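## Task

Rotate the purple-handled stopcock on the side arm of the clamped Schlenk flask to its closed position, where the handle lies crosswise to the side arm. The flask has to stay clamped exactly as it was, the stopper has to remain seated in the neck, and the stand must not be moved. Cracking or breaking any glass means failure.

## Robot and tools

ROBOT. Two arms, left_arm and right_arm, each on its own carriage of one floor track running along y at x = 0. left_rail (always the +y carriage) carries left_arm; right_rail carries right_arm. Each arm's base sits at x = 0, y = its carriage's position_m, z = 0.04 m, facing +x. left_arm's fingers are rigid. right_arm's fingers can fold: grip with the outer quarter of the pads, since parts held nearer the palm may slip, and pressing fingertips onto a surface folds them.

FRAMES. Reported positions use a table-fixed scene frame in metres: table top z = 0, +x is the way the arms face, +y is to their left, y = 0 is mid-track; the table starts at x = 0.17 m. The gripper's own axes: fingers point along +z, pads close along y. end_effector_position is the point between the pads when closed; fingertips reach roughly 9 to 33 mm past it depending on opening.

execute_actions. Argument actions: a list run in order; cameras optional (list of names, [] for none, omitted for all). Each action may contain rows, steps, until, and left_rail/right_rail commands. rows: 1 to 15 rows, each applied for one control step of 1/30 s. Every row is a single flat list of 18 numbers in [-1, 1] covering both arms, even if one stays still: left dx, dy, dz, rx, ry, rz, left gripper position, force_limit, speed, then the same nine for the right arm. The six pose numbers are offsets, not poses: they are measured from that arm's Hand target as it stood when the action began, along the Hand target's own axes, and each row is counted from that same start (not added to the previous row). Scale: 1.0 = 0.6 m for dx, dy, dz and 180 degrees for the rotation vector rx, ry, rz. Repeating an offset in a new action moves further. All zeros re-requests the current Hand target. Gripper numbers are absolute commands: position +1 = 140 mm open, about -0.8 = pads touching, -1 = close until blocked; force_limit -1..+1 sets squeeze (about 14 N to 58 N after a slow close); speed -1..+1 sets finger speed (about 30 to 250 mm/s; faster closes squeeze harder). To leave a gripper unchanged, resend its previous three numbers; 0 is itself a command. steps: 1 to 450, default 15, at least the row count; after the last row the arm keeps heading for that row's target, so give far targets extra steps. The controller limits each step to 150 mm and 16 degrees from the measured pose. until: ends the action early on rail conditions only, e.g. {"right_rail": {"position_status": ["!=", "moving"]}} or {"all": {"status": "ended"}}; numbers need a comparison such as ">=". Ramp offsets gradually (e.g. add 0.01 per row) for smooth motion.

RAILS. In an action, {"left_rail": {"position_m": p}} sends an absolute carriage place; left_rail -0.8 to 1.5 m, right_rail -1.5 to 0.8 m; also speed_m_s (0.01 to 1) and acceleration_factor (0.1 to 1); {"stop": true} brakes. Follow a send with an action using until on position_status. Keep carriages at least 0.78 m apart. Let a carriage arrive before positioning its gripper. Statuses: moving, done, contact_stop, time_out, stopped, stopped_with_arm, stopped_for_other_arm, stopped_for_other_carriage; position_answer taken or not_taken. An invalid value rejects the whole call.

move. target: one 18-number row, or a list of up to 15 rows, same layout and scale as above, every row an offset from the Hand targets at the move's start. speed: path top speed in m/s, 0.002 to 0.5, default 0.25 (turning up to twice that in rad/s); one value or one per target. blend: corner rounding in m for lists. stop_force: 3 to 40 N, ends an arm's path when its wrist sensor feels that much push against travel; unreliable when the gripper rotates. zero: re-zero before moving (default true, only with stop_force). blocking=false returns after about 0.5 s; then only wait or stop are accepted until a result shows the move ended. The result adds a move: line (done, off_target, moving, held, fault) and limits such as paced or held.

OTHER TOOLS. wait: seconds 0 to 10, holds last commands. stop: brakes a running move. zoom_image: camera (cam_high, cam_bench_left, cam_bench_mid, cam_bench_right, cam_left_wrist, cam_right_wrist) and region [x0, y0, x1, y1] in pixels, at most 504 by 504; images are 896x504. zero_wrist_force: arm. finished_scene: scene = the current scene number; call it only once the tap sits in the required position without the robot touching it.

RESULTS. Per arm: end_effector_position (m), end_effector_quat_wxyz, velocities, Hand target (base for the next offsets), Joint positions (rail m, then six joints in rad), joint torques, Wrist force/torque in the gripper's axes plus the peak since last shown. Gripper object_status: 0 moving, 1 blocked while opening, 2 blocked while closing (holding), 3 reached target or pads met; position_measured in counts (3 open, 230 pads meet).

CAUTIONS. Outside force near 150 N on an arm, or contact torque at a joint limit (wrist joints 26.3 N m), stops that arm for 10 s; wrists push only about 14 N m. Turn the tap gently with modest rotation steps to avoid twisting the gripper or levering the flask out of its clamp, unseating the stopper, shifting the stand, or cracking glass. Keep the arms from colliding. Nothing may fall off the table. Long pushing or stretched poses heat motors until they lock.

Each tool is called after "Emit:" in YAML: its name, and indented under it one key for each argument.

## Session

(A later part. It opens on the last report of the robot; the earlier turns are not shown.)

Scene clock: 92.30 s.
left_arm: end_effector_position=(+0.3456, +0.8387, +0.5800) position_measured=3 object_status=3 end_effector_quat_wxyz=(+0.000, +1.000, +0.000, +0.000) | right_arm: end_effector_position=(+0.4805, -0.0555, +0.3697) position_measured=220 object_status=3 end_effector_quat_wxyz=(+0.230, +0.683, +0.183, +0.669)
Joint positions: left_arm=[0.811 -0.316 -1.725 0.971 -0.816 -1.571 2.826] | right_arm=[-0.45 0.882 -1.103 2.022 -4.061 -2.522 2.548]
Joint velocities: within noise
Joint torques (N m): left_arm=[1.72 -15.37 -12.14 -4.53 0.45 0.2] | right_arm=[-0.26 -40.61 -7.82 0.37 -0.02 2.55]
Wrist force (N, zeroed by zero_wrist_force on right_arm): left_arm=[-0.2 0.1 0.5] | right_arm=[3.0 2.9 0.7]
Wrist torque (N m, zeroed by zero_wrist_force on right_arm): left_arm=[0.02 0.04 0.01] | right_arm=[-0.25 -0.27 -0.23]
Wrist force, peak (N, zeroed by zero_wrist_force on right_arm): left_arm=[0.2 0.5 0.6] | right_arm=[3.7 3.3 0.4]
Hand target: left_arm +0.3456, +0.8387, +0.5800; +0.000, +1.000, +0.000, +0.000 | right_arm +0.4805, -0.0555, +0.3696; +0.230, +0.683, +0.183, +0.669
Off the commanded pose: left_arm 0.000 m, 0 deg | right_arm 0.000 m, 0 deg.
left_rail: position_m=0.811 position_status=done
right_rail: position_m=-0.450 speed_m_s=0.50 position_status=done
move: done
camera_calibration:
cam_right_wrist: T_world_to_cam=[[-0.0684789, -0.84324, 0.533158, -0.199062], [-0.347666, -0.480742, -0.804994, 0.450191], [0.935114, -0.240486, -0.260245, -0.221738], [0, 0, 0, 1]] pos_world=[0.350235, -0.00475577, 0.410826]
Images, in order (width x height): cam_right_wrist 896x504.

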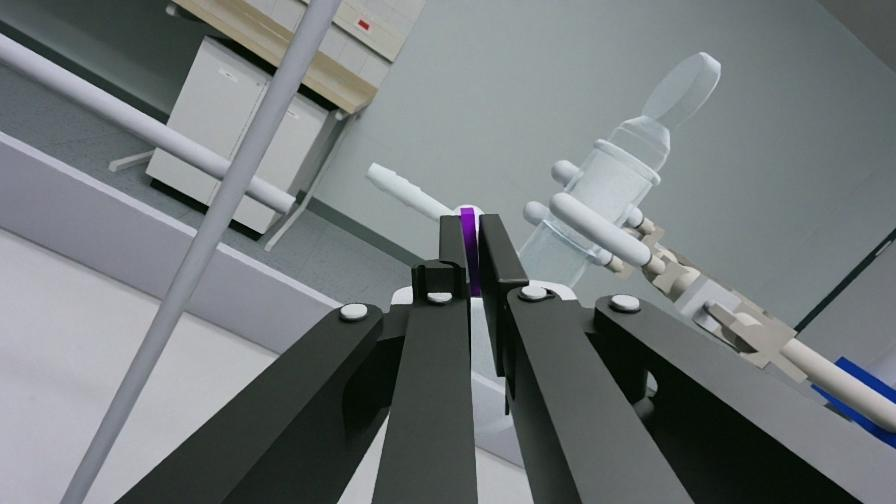

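Emit:
move:
  target: [0,0,0,0,0,0,1,1,1,0,0,0,0,0,0.1111,-0.725,-1,-1]
  speed: 0.1
  cameras: ["cam_right_wrist"]

Emit:
zoom_image:
  camera: "cam_right_wrist"
  region: [400, 180, 540, 320]

Scene clock: 95.13 s.
left_arm: end_effector_position=(+0.3456, +0.8387, +0.5800) position_measured=3 object_status=3 end_effector_quat_wxyz=(+0.000, +1.000, +0.000, +0.000) | right_arm: end_effector_position=(+0.4805, -0.0555, +0.3696) position_measured=220 object_status=3 end_effector_quat_wxyz=(+0.111, +0.704, +0.062, +0.698)
Joint positions: left_arm=[0.811 -0.316 -1.725 0.971 -0.816 -1.571 2.826] | right_arm=[-0.45 0.882 -1.103 2.022 -4.061 -2.522 2.897]
Joint velocities: within noise
Joint torques (N m): left_arm=[1.56 -15.29 -12.25 -4.65 0.45 0.22] | right_arm=[7.66 -40.44 -8.65 0.51 0.73 2.39]
Wrist force (N, zeroed by zero_wrist_force on right_arm): left_arm=[-0.1 0.0 0.3] | right_arm=[3.8 3.2 0.0]
Wrist torque (N m, zeroed by zero_wrist_force on right_arm): left_arm=[0.00 0.02 0.00] | right_arm=[-0.23 -0.40 -0.25]
Wrist force, peak (N, zeroed by zero_wrist_force on right_arm): left_arm=[0.0 0.2 0.7] | right_arm=[4.0 3.5 0.9]
Hand target: left_arm +0.3456, +0.8387, +0.5800; +0.000, +1.000, +0.000, +0.000 | right_arm +0.4805, -0.0555, +0.3696; +0.111, +0.704, +0.062, +0.698
Off the commanded pose: left_arm 0.000 m, 0 deg | right_arm 0.000 m, 0 deg.
left_rail: position_m=0.811 position_status=done
right_rail: position_m=-0.450 speed_m_s=0.50 position_status=done
move: done
camera_calibration:
cam_right_wrist: T_world_to_cam=[[-0.0776348, -0.974237, 0.211745, -0.0831125], [-0.326358, -0.175851, -0.928745, 0.502587], [0.942053, -0.141208, -0.304297, -0.203289], [0, 0, 0, 1]] pos_world=[0.34908, -0.0212967, 0.422514]
Images, in order (width x height): cam_right_wrist 896x504.

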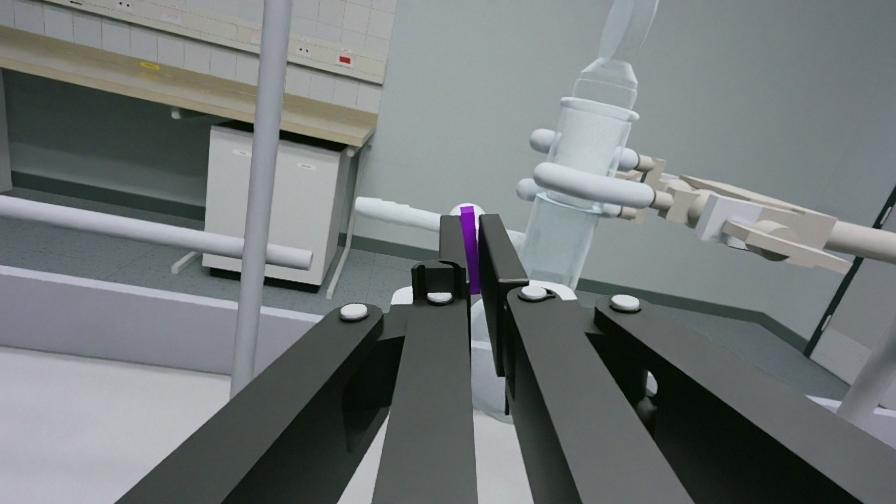

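Scaled by 3.600.

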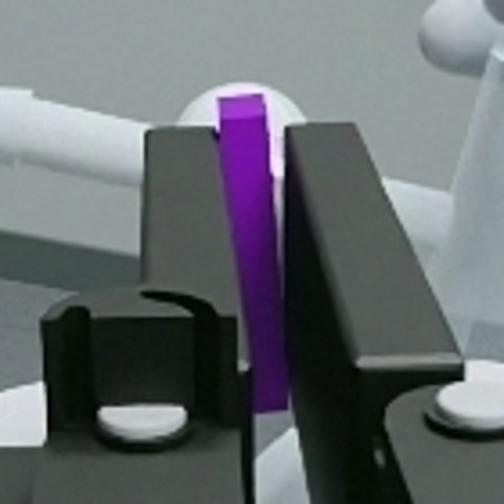

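Emit:
move:
  target: [0,0,0,0,0,0,1,1,1,0,0,0,0,0,0.0556,-0.725,-1,-1]
  speed: 0.08
  cameras: ["cam_right_wrist", "cam_bench_mid"]

Emit:
zoom_image:
  camera: "cam_right_wrist"
  region: [340, 130, 620, 330]

Emit:
zoom_image:
  camera: "cam_bench_mid"
  region: [370, 230, 510, 370]

Scene clock: 97.57 s.
left_arm: end_effector_position=(+0.3456, +0.8387, +0.5800) position_measured=3 object_status=3 end_effector_quat_wxyz=(+0.000, +1.000, +0.000, +0.000) | right_arm: end_effector_position=(+0.4805, -0.0555, +0.3696) position_measured=220 object_status=3 end_effector_quat_wxyz=(+0.049, +0.707, +0.000, +0.705)
Joint positions: left_arm=[0.811 -0.316 -1.725 0.971 -0.816 -1.571 2.826] | right_arm=[-0.45 0.882 -1.103 2.022 -4.061 -2.522 3.072]
Joint velocities: within noise
Joint torques (N m): left_arm=[1.86 -15.16 -12.55 -4.46 0.44 0.23] | right_arm=[8.46 -41.65 -8.55 0.32 1.42 2.49]
Wrist force (N, zeroed by zero_wrist_force on right_arm): left_arm=[0.0 -0.1 0.4] | right_arm=[3.1 2.9 0.0]
Wrist torque (N m, zeroed by zero_wrist_force on right_arm): left_arm=[-0.02 0.00 0.00] | right_arm=[-0.20 -0.33 -0.27]
Wrist force, peak (N, zeroed by zero_wrist_force on right_arm): left_arm=[-0.2 0.4 0.5] | right_arm=[3.8 3.2 0.3]
Hand target: left_arm +0.3456, +0.8387, +0.5800; +0.000, +1.000, +0.000, +0.000 | right_arm +0.4805, -0.0555, +0.3696; +0.049, +0.707, +0.000, +0.705
Off the commanded pose: left_arm 0.000 m, 0 deg | right_arm 0.000 m, 0 deg.
left_rail: position_m=0.811 position_status=done
right_rail: position_m=-0.450 speed_m_s=0.50 position_status=done
move: done
camera_calibration:
cam_right_wrist: T_world_to_cam=[[-0.0791337, -0.996113, 0.0386902, -0.0196145], [-0.31486, -0.0118495, -0.949064, 0.513684], [0.945833, -0.0872849, -0.312699, -0.199011], [0, 0, 0, 1]] pos_world=[0.348418, -0.0308221, 0.426048]
Images, in order (width x height): cam_bench_mid 896x504, cam_right_wrist 896x504.

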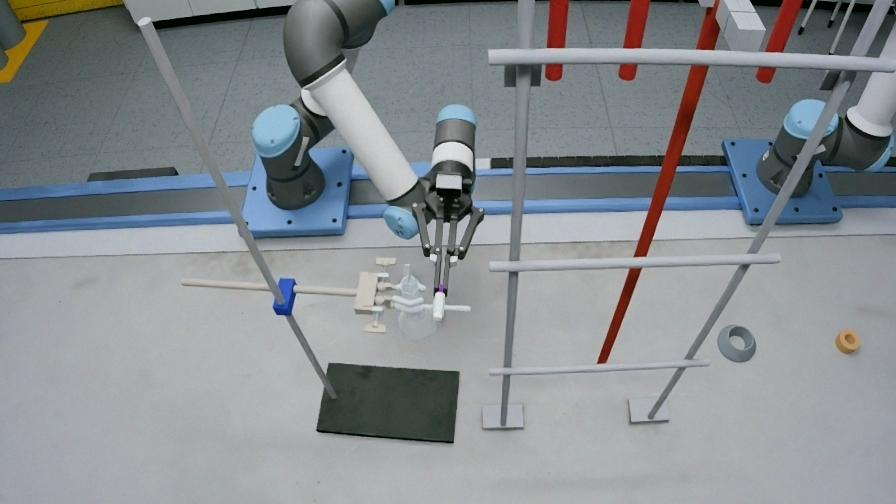

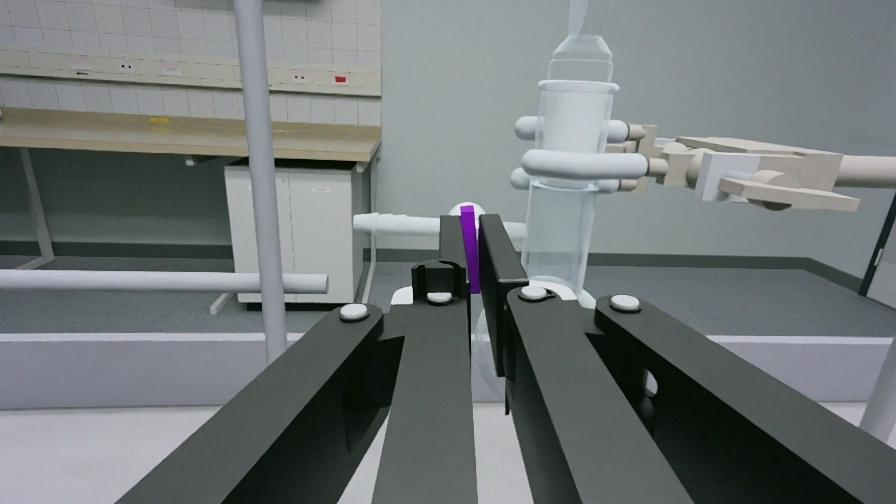

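Scaled by 1.800.

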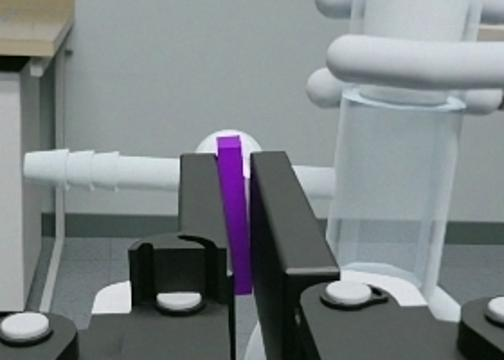

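Scaled by 3.600.

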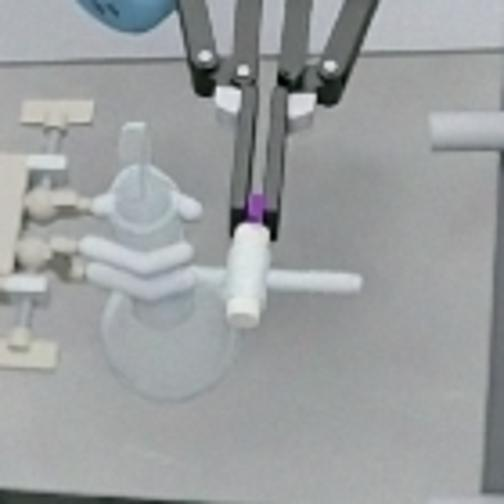

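Emit:
move:
  target: [0,0,0,0,0,0,1,1,1,0,0,0,0,0,0.0222,-0.725,-1,-1]
  speed: 0.05
  cameras: ["cam_right_wrist"]

Emit:
zoom_image:
  camera: "cam_right_wrist"
  region: [340, 180, 540, 320]

Scene clock: 100.23 s.
left_arm: end_effector_position=(+0.3456, +0.8387, +0.5800) position_measured=3 object_status=3 end_effector_quat_wxyz=(+0.000, +1.000, +0.000, +0.000) | right_arm: end_effector_position=(+0.4805, -0.0555, +0.3696) position_measured=220 object_status=3 end_effector_quat_wxyz=(+0.025, +0.707, -0.025, +0.707)
Joint positions: left_arm=[0.811 -0.316 -1.725 0.971 -0.816 -1.571 2.826] | right_arm=[-0.45 0.882 -1.103 2.022 -4.061 -2.522 3.141]
Joint velocities: within noise
Joint torques (N m): left_arm=[1.77 -15.27 -12.4 -4.55 0.57 0.24] | right_arm=[6.69 -38.06 -21.26 0.25 1.69 2.34]
Wrist force (N, zeroed by zero_wrist_force on right_arm): left_arm=[0.0 0.1 0.4] | right_arm=[3.7 2.7 -0.1]
Wrist torque (N m, zeroed by zero_wrist_force on right_arm): left_arm=[0.02 0.00 0.01] | right_arm=[-0.19 -0.37 -0.28]
Wrist force, peak (N, zeroed by zero_wrist_force on right_arm): left_arm=[-0.1 -0.1 0.8] | right_arm=[3.4 3.1 -0.1]
Hand target: left_arm +0.3456, +0.8387, +0.5800; +0.000, +1.000, +0.000, +0.000 | right_arm +0.4805, -0.0555, +0.3696; +0.025, +0.707, -0.025, +0.707
Off the commanded pose: left_arm 0.000 m, 0 deg | right_arm 0.000 m, 0 deg.
left_rail: position_m=0.811 position_status=done
right_rail: position_m=-0.450 speed_m_s=0.50 position_status=done
move: done
camera_calibration:
cam_right_wrist: T_world_to_cam=[[-0.0791517, -0.996381, -0.0309736, 0.00612129], [-0.310309, 0.0541542, -0.949092, 0.515113], [0.947335, -0.0655108, -0.313472, -0.198252], [0, 0, 0, 1]] pos_world=[0.348139, -0.0347841, 0.426933]
Images, in order (width x height): cam_right_wrist 896x504.

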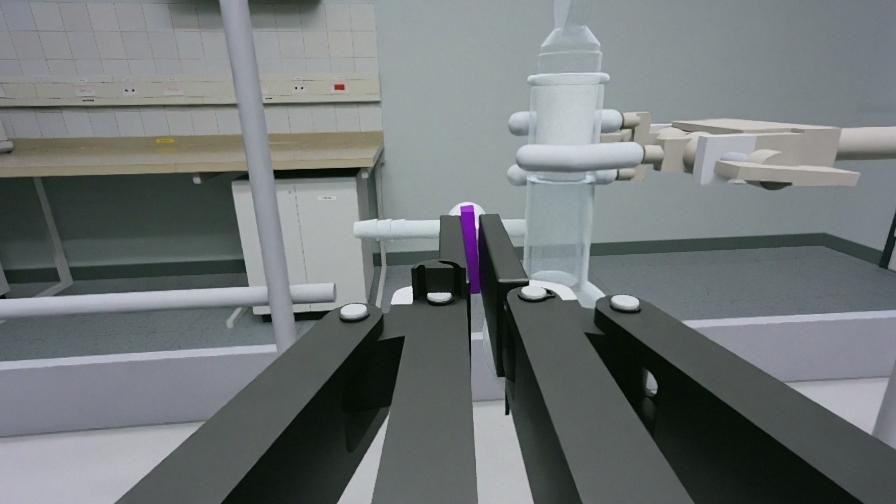

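Scaled by 2.520.

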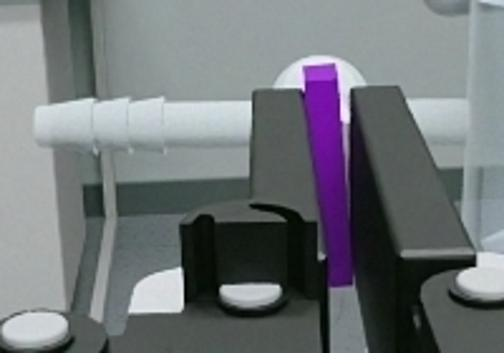

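Emit:
move:
  target: [0,0,0,0,0,0,1,1,1,0,0,0,0,0,0.0222,-0.725,-1,-1]
  speed: 0.05
  cameras: ["cam_right_wrist", "cam_bench_mid", "cam_high", "cam_bench_left", "cam_bench_right"]

Emit:
zoom_image:
  camera: "cam_right_wrist"
  region: [340, 180, 540, 320]

Emit:
zoom_image:
  camera: "cam_bench_right"
  region: [560, 60, 720, 220]

Scene clock: 102.00 s.
left_arm: end_effector_position=(+0.3456, +0.8387, +0.5800) position_measured=3 object_status=3 end_effector_quat_wxyz=(+0.000, +1.000, +0.000, +0.000) | right_arm: end_effector_position=(+0.4805, -0.0555, +0.3696) position_measured=220 object_status=3 end_effector_quat_wxyz=(+0.000, +0.705, -0.049, +0.707)
Joint positions: left_arm=[0.811 -0.316 -1.725 0.971 -0.816 -1.571 2.826] | right_arm=[-0.45 0.882 -1.103 2.022 -4.061 -2.522 3.211]
Joint velocities: within noise
Joint torques (N m): left_arm=[2.06 -15.63 -12.83 -4.48 0.52 0.23] | right_arm=[6.29 -37.96 -17.51 0.44 1.81 2.34]
Wrist force (N, zeroed by zero_wrist_force on right_arm): left_arm=[-0.1 -0.1 0.3] | right_arm=[3.7 2.3 -0.1]
Wrist torque (N m, zeroed by zero_wrist_force on right_arm): left_arm=[-0.02 0.02 0.01] | right_arm=[-0.27 -0.36 -0.27]
Wrist force, peak (N, zeroed by zero_wrist_force on right_arm): left_arm=[-0.1 0.3 0.6] | right_arm=[3.7 3.0 -0.1]
Hand target: left_arm +0.3456, +0.8387, +0.5800; +0.000, +1.000, +0.000, +0.000 | right_arm +0.4805, -0.0555, +0.3696; +0.000, +0.705, -0.049, +0.707
Off the commanded pose: left_arm 0.000 m, 0 deg | right_arm 0.000 m, 0 deg.
left_rail: position_m=0.811 position_status=done
right_rail: position_m=-0.450 speed_m_s=0.50 position_status=done
move: done
camera_calibration:
cam_right_wrist: T_world_to_cam=[[-0.0788302, -0.991802, -0.100575, 0.0319522], [-0.305679, 0.120078, -0.944532, 0.514874], [0.948866, -0.043714, -0.312639, -0.198086], [0, 0, 0, 1]] pos_world=[0.347862, -0.0387938, 0.427599]
Images, in order (width x height): cam_high 896x504, cam_bench_left 896x504, cam_bench_mid 896x504, cam_bench_right 896x504, cam_right_wrist 896x504.

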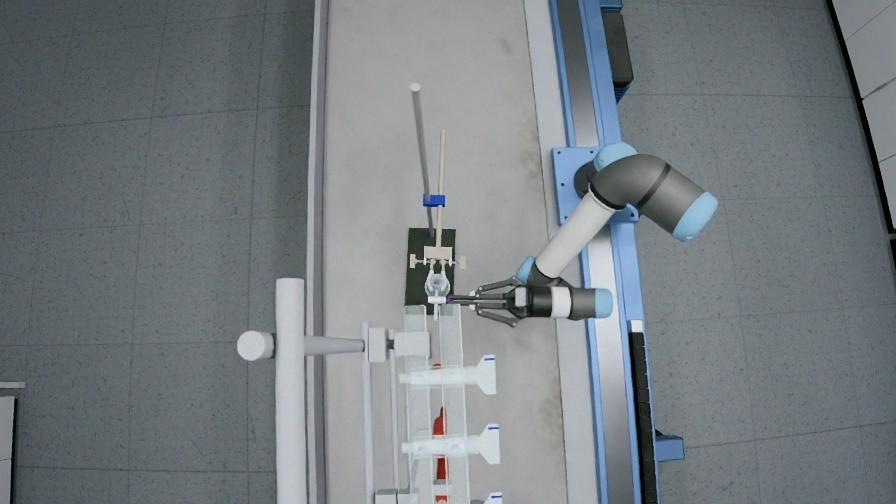

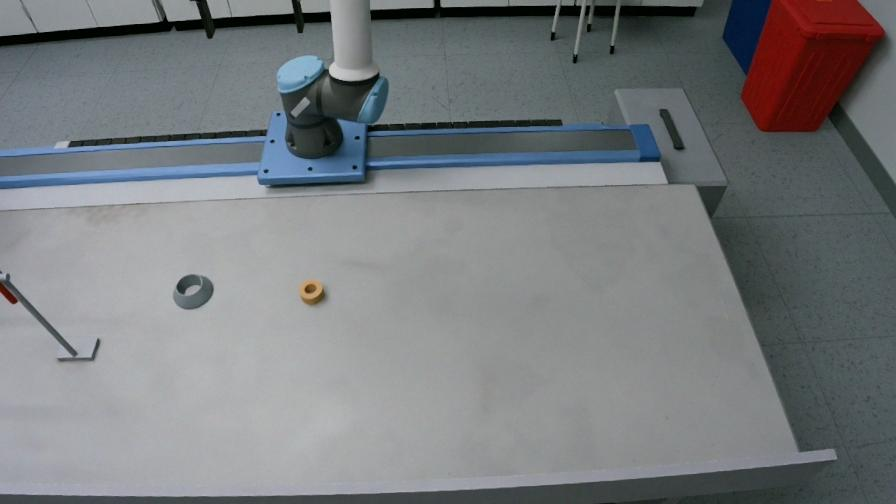

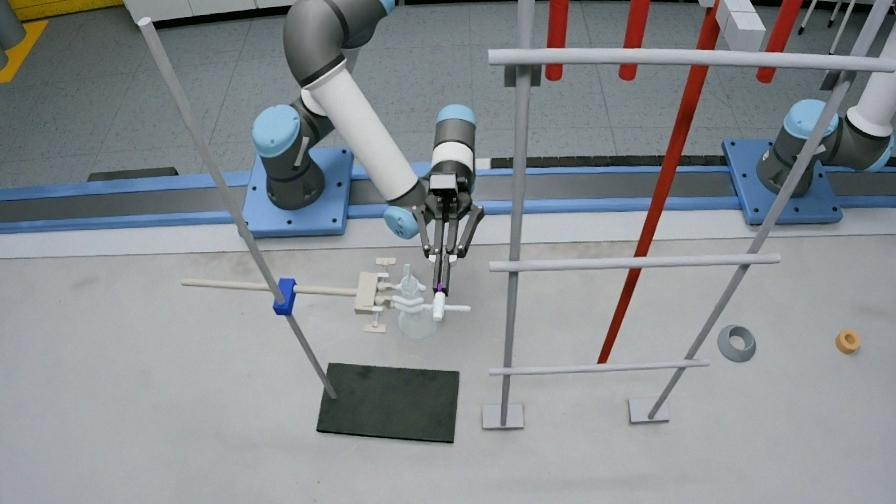

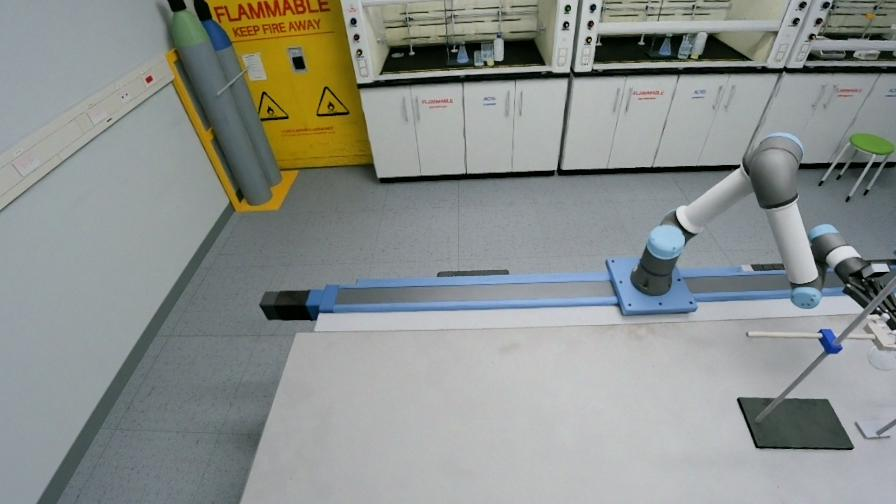

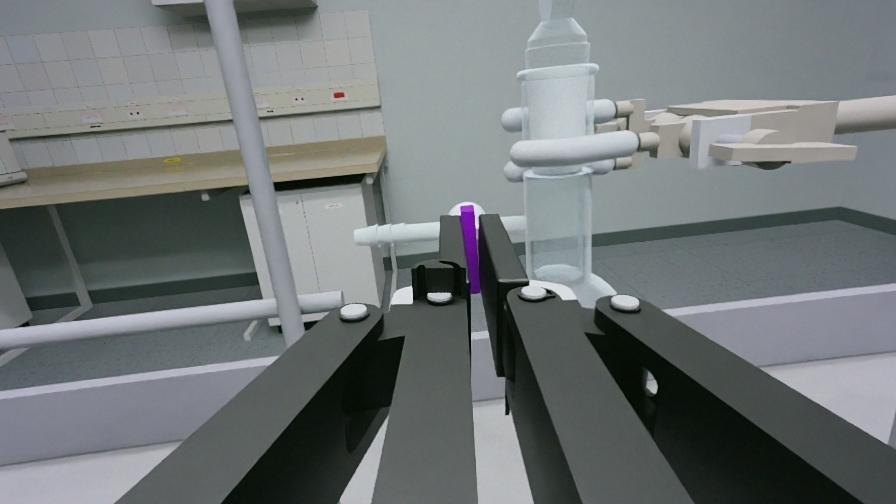

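Scaled by 2.520.

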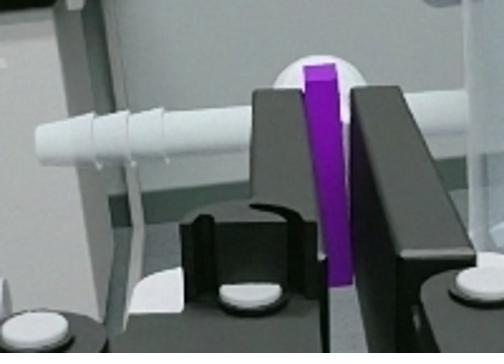

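Scaled by 3.150.

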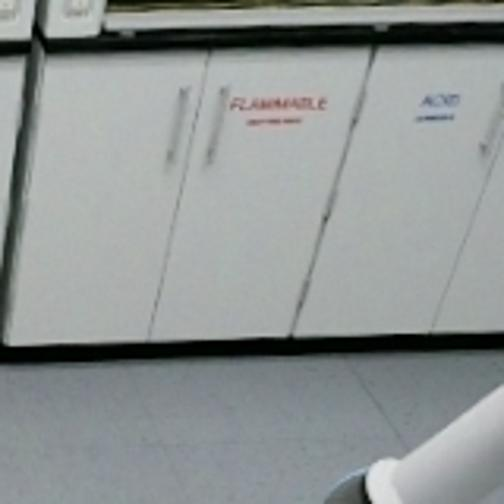

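Emit:
move:
  target:
    - [0,0,0,0,0,0,1,1,1,0,0,0,0,0,0,-0.55,-1,-1]
    - [0,0,0,0,0,0,1,1,1,0,0,-0.1333,0,0,0,-0.55,-1,-1]
  speed: 0.12
  cameras: ["cam_right_wrist", "cam_bench_mid", "cam_high"]

Emit:
zoom_image:
  camera: "cam_right_wrist"
  region: [340, 130, 620, 330]

Emit:
zoom_image:
  camera: "cam_bench_mid"
  region: [370, 230, 510, 370]

Emit:
zoom_image:
  camera: "cam_high"
  region: [390, 240, 490, 340]

Scene clock: 107.17 s.
left_arm: end_effector_position=(+0.3456, +0.8387, +0.5800) position_measured=3 object_status=3 end_effector_quat_wxyz=(+0.000, +1.000, +0.000, +0.000) | right_arm: end_effector_position=(+0.4008, -0.0499, +0.3696) position_measured=199 object_status=3 end_effector_quat_wxyz=(+0.000, +0.705, -0.049, +0.707)
Joint positions: left_arm=[0.811 -0.316 -1.725 0.971 -0.816 -1.571 2.826] | right_arm=[-0.45 1.045 -1.133 2.077 -4.085 -2.686 3.211]
Joint velocities: within noise
Joint torques (N m): left_arm=[2.45 -15.75 -12.49 -4.46 0.54 0.27] | right_arm=[10.71 -41.34 -8.31 -2.36 -1.34 0.43]
Wrist force (N, zeroed by zero_wrist_force on right_arm): left_arm=[-0.1 0.4 0.2] | right_arm=[1.0 -1.2 -0.2]
Wrist torque (N m, zeroed by zero_wrist_force on right_arm): left_arm=[0.08 0.01 0.00] | right_arm=[-0.17 -0.37 -0.16]
Wrist force, peak (N, zeroed by zero_wrist_force on right_arm): left_arm=[-0.3 0.0 0.6] | right_arm=[3.9 2.7 -0.2]
Hand target: left_arm +0.3456, +0.8387, +0.5800; +0.000, +1.000, +0.000, +0.000 | right_arm +0.4007, -0.0499, +0.3696; +0.000, +0.705, -0.049, +0.707
Off the commanded pose: left_arm 0.000 m, 0 deg | right_arm 0.000 m, 0 deg.
left_rail: position_m=0.811 position_status=done
right_rail: position_m=-0.450 speed_m_s=0.50 position_status=done
move: done
camera_calibration:
cam_right_wrist: T_world_to_cam=[[-0.0788267, -0.991769, -0.100895, 0.0312952], [-0.305651, 0.120379, -0.944503, 0.489877], [0.948875, -0.0436135, -0.312624, -0.12221], [0, 0, 0, 1]] pos_world=[0.26816, -0.0332634, 0.427642]
Images, in order (width x height): cam_high 896x504, cam_bench_mid 896x504, cam_right_wrist 896x504.

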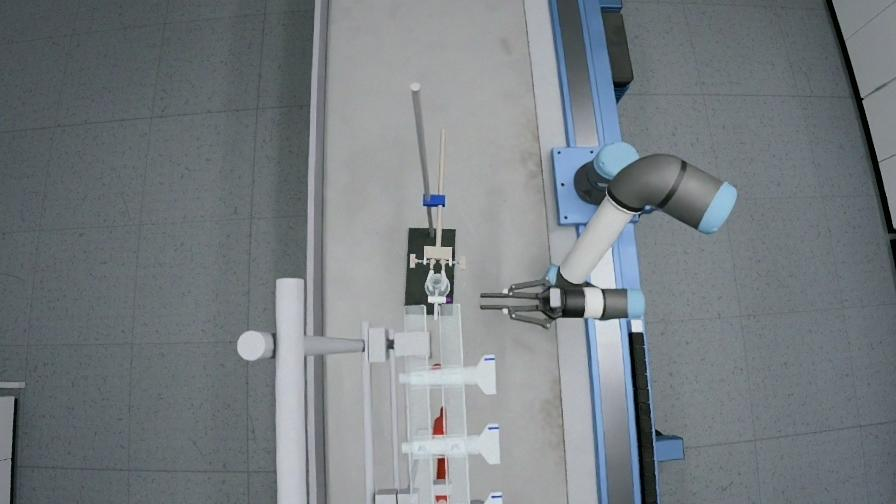

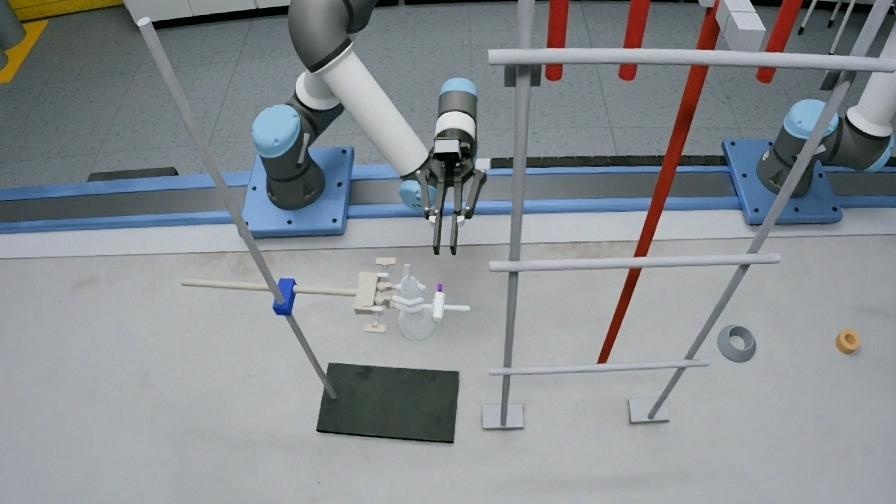

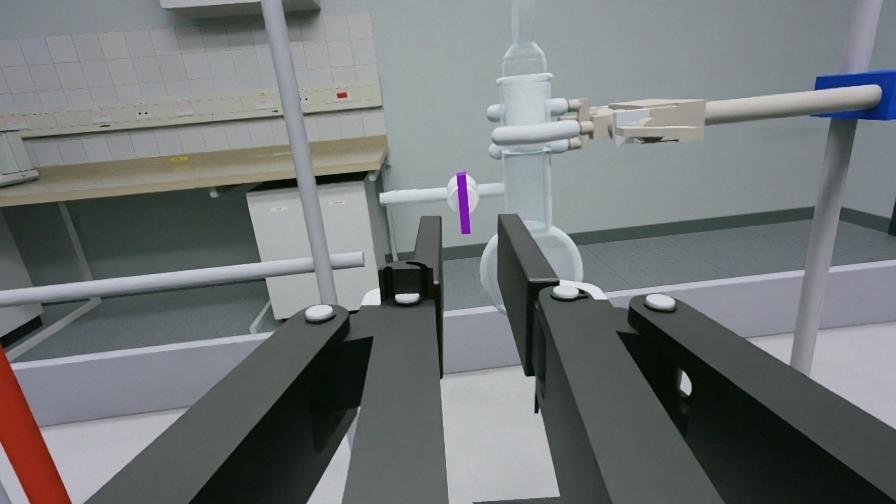

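Scaled by 1.800.

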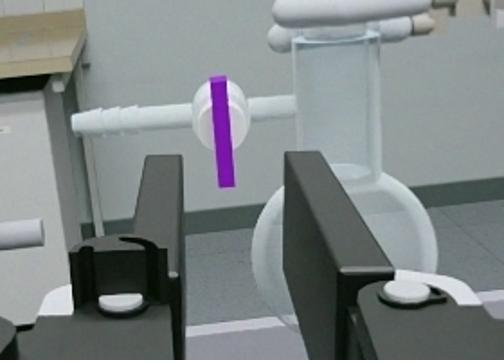

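Scaled by 3.600.

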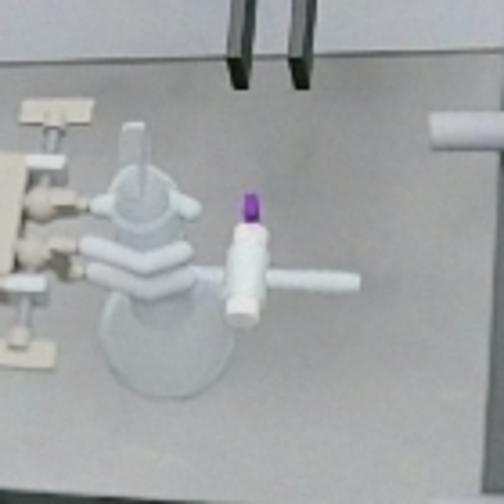

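Scaled by 5.040.

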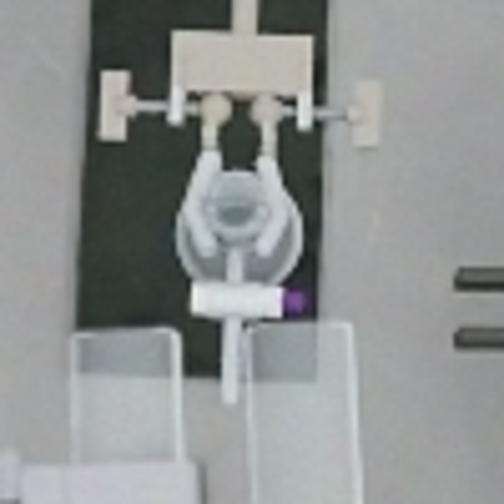

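Emit:
zoom_image:
  camera: "cam_right_wrist"
  region: [370, 150, 510, 250]

Scaled by 3.600.

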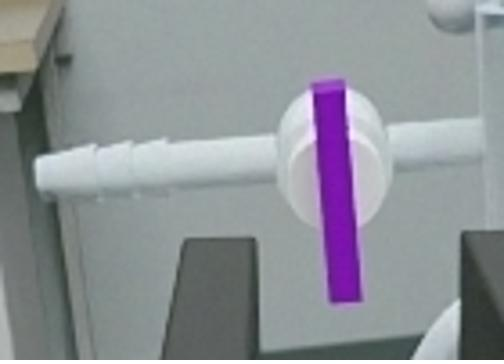

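Emit:
finished_scene:
  scene: 1
  done: true

The scene is finished: the task was done.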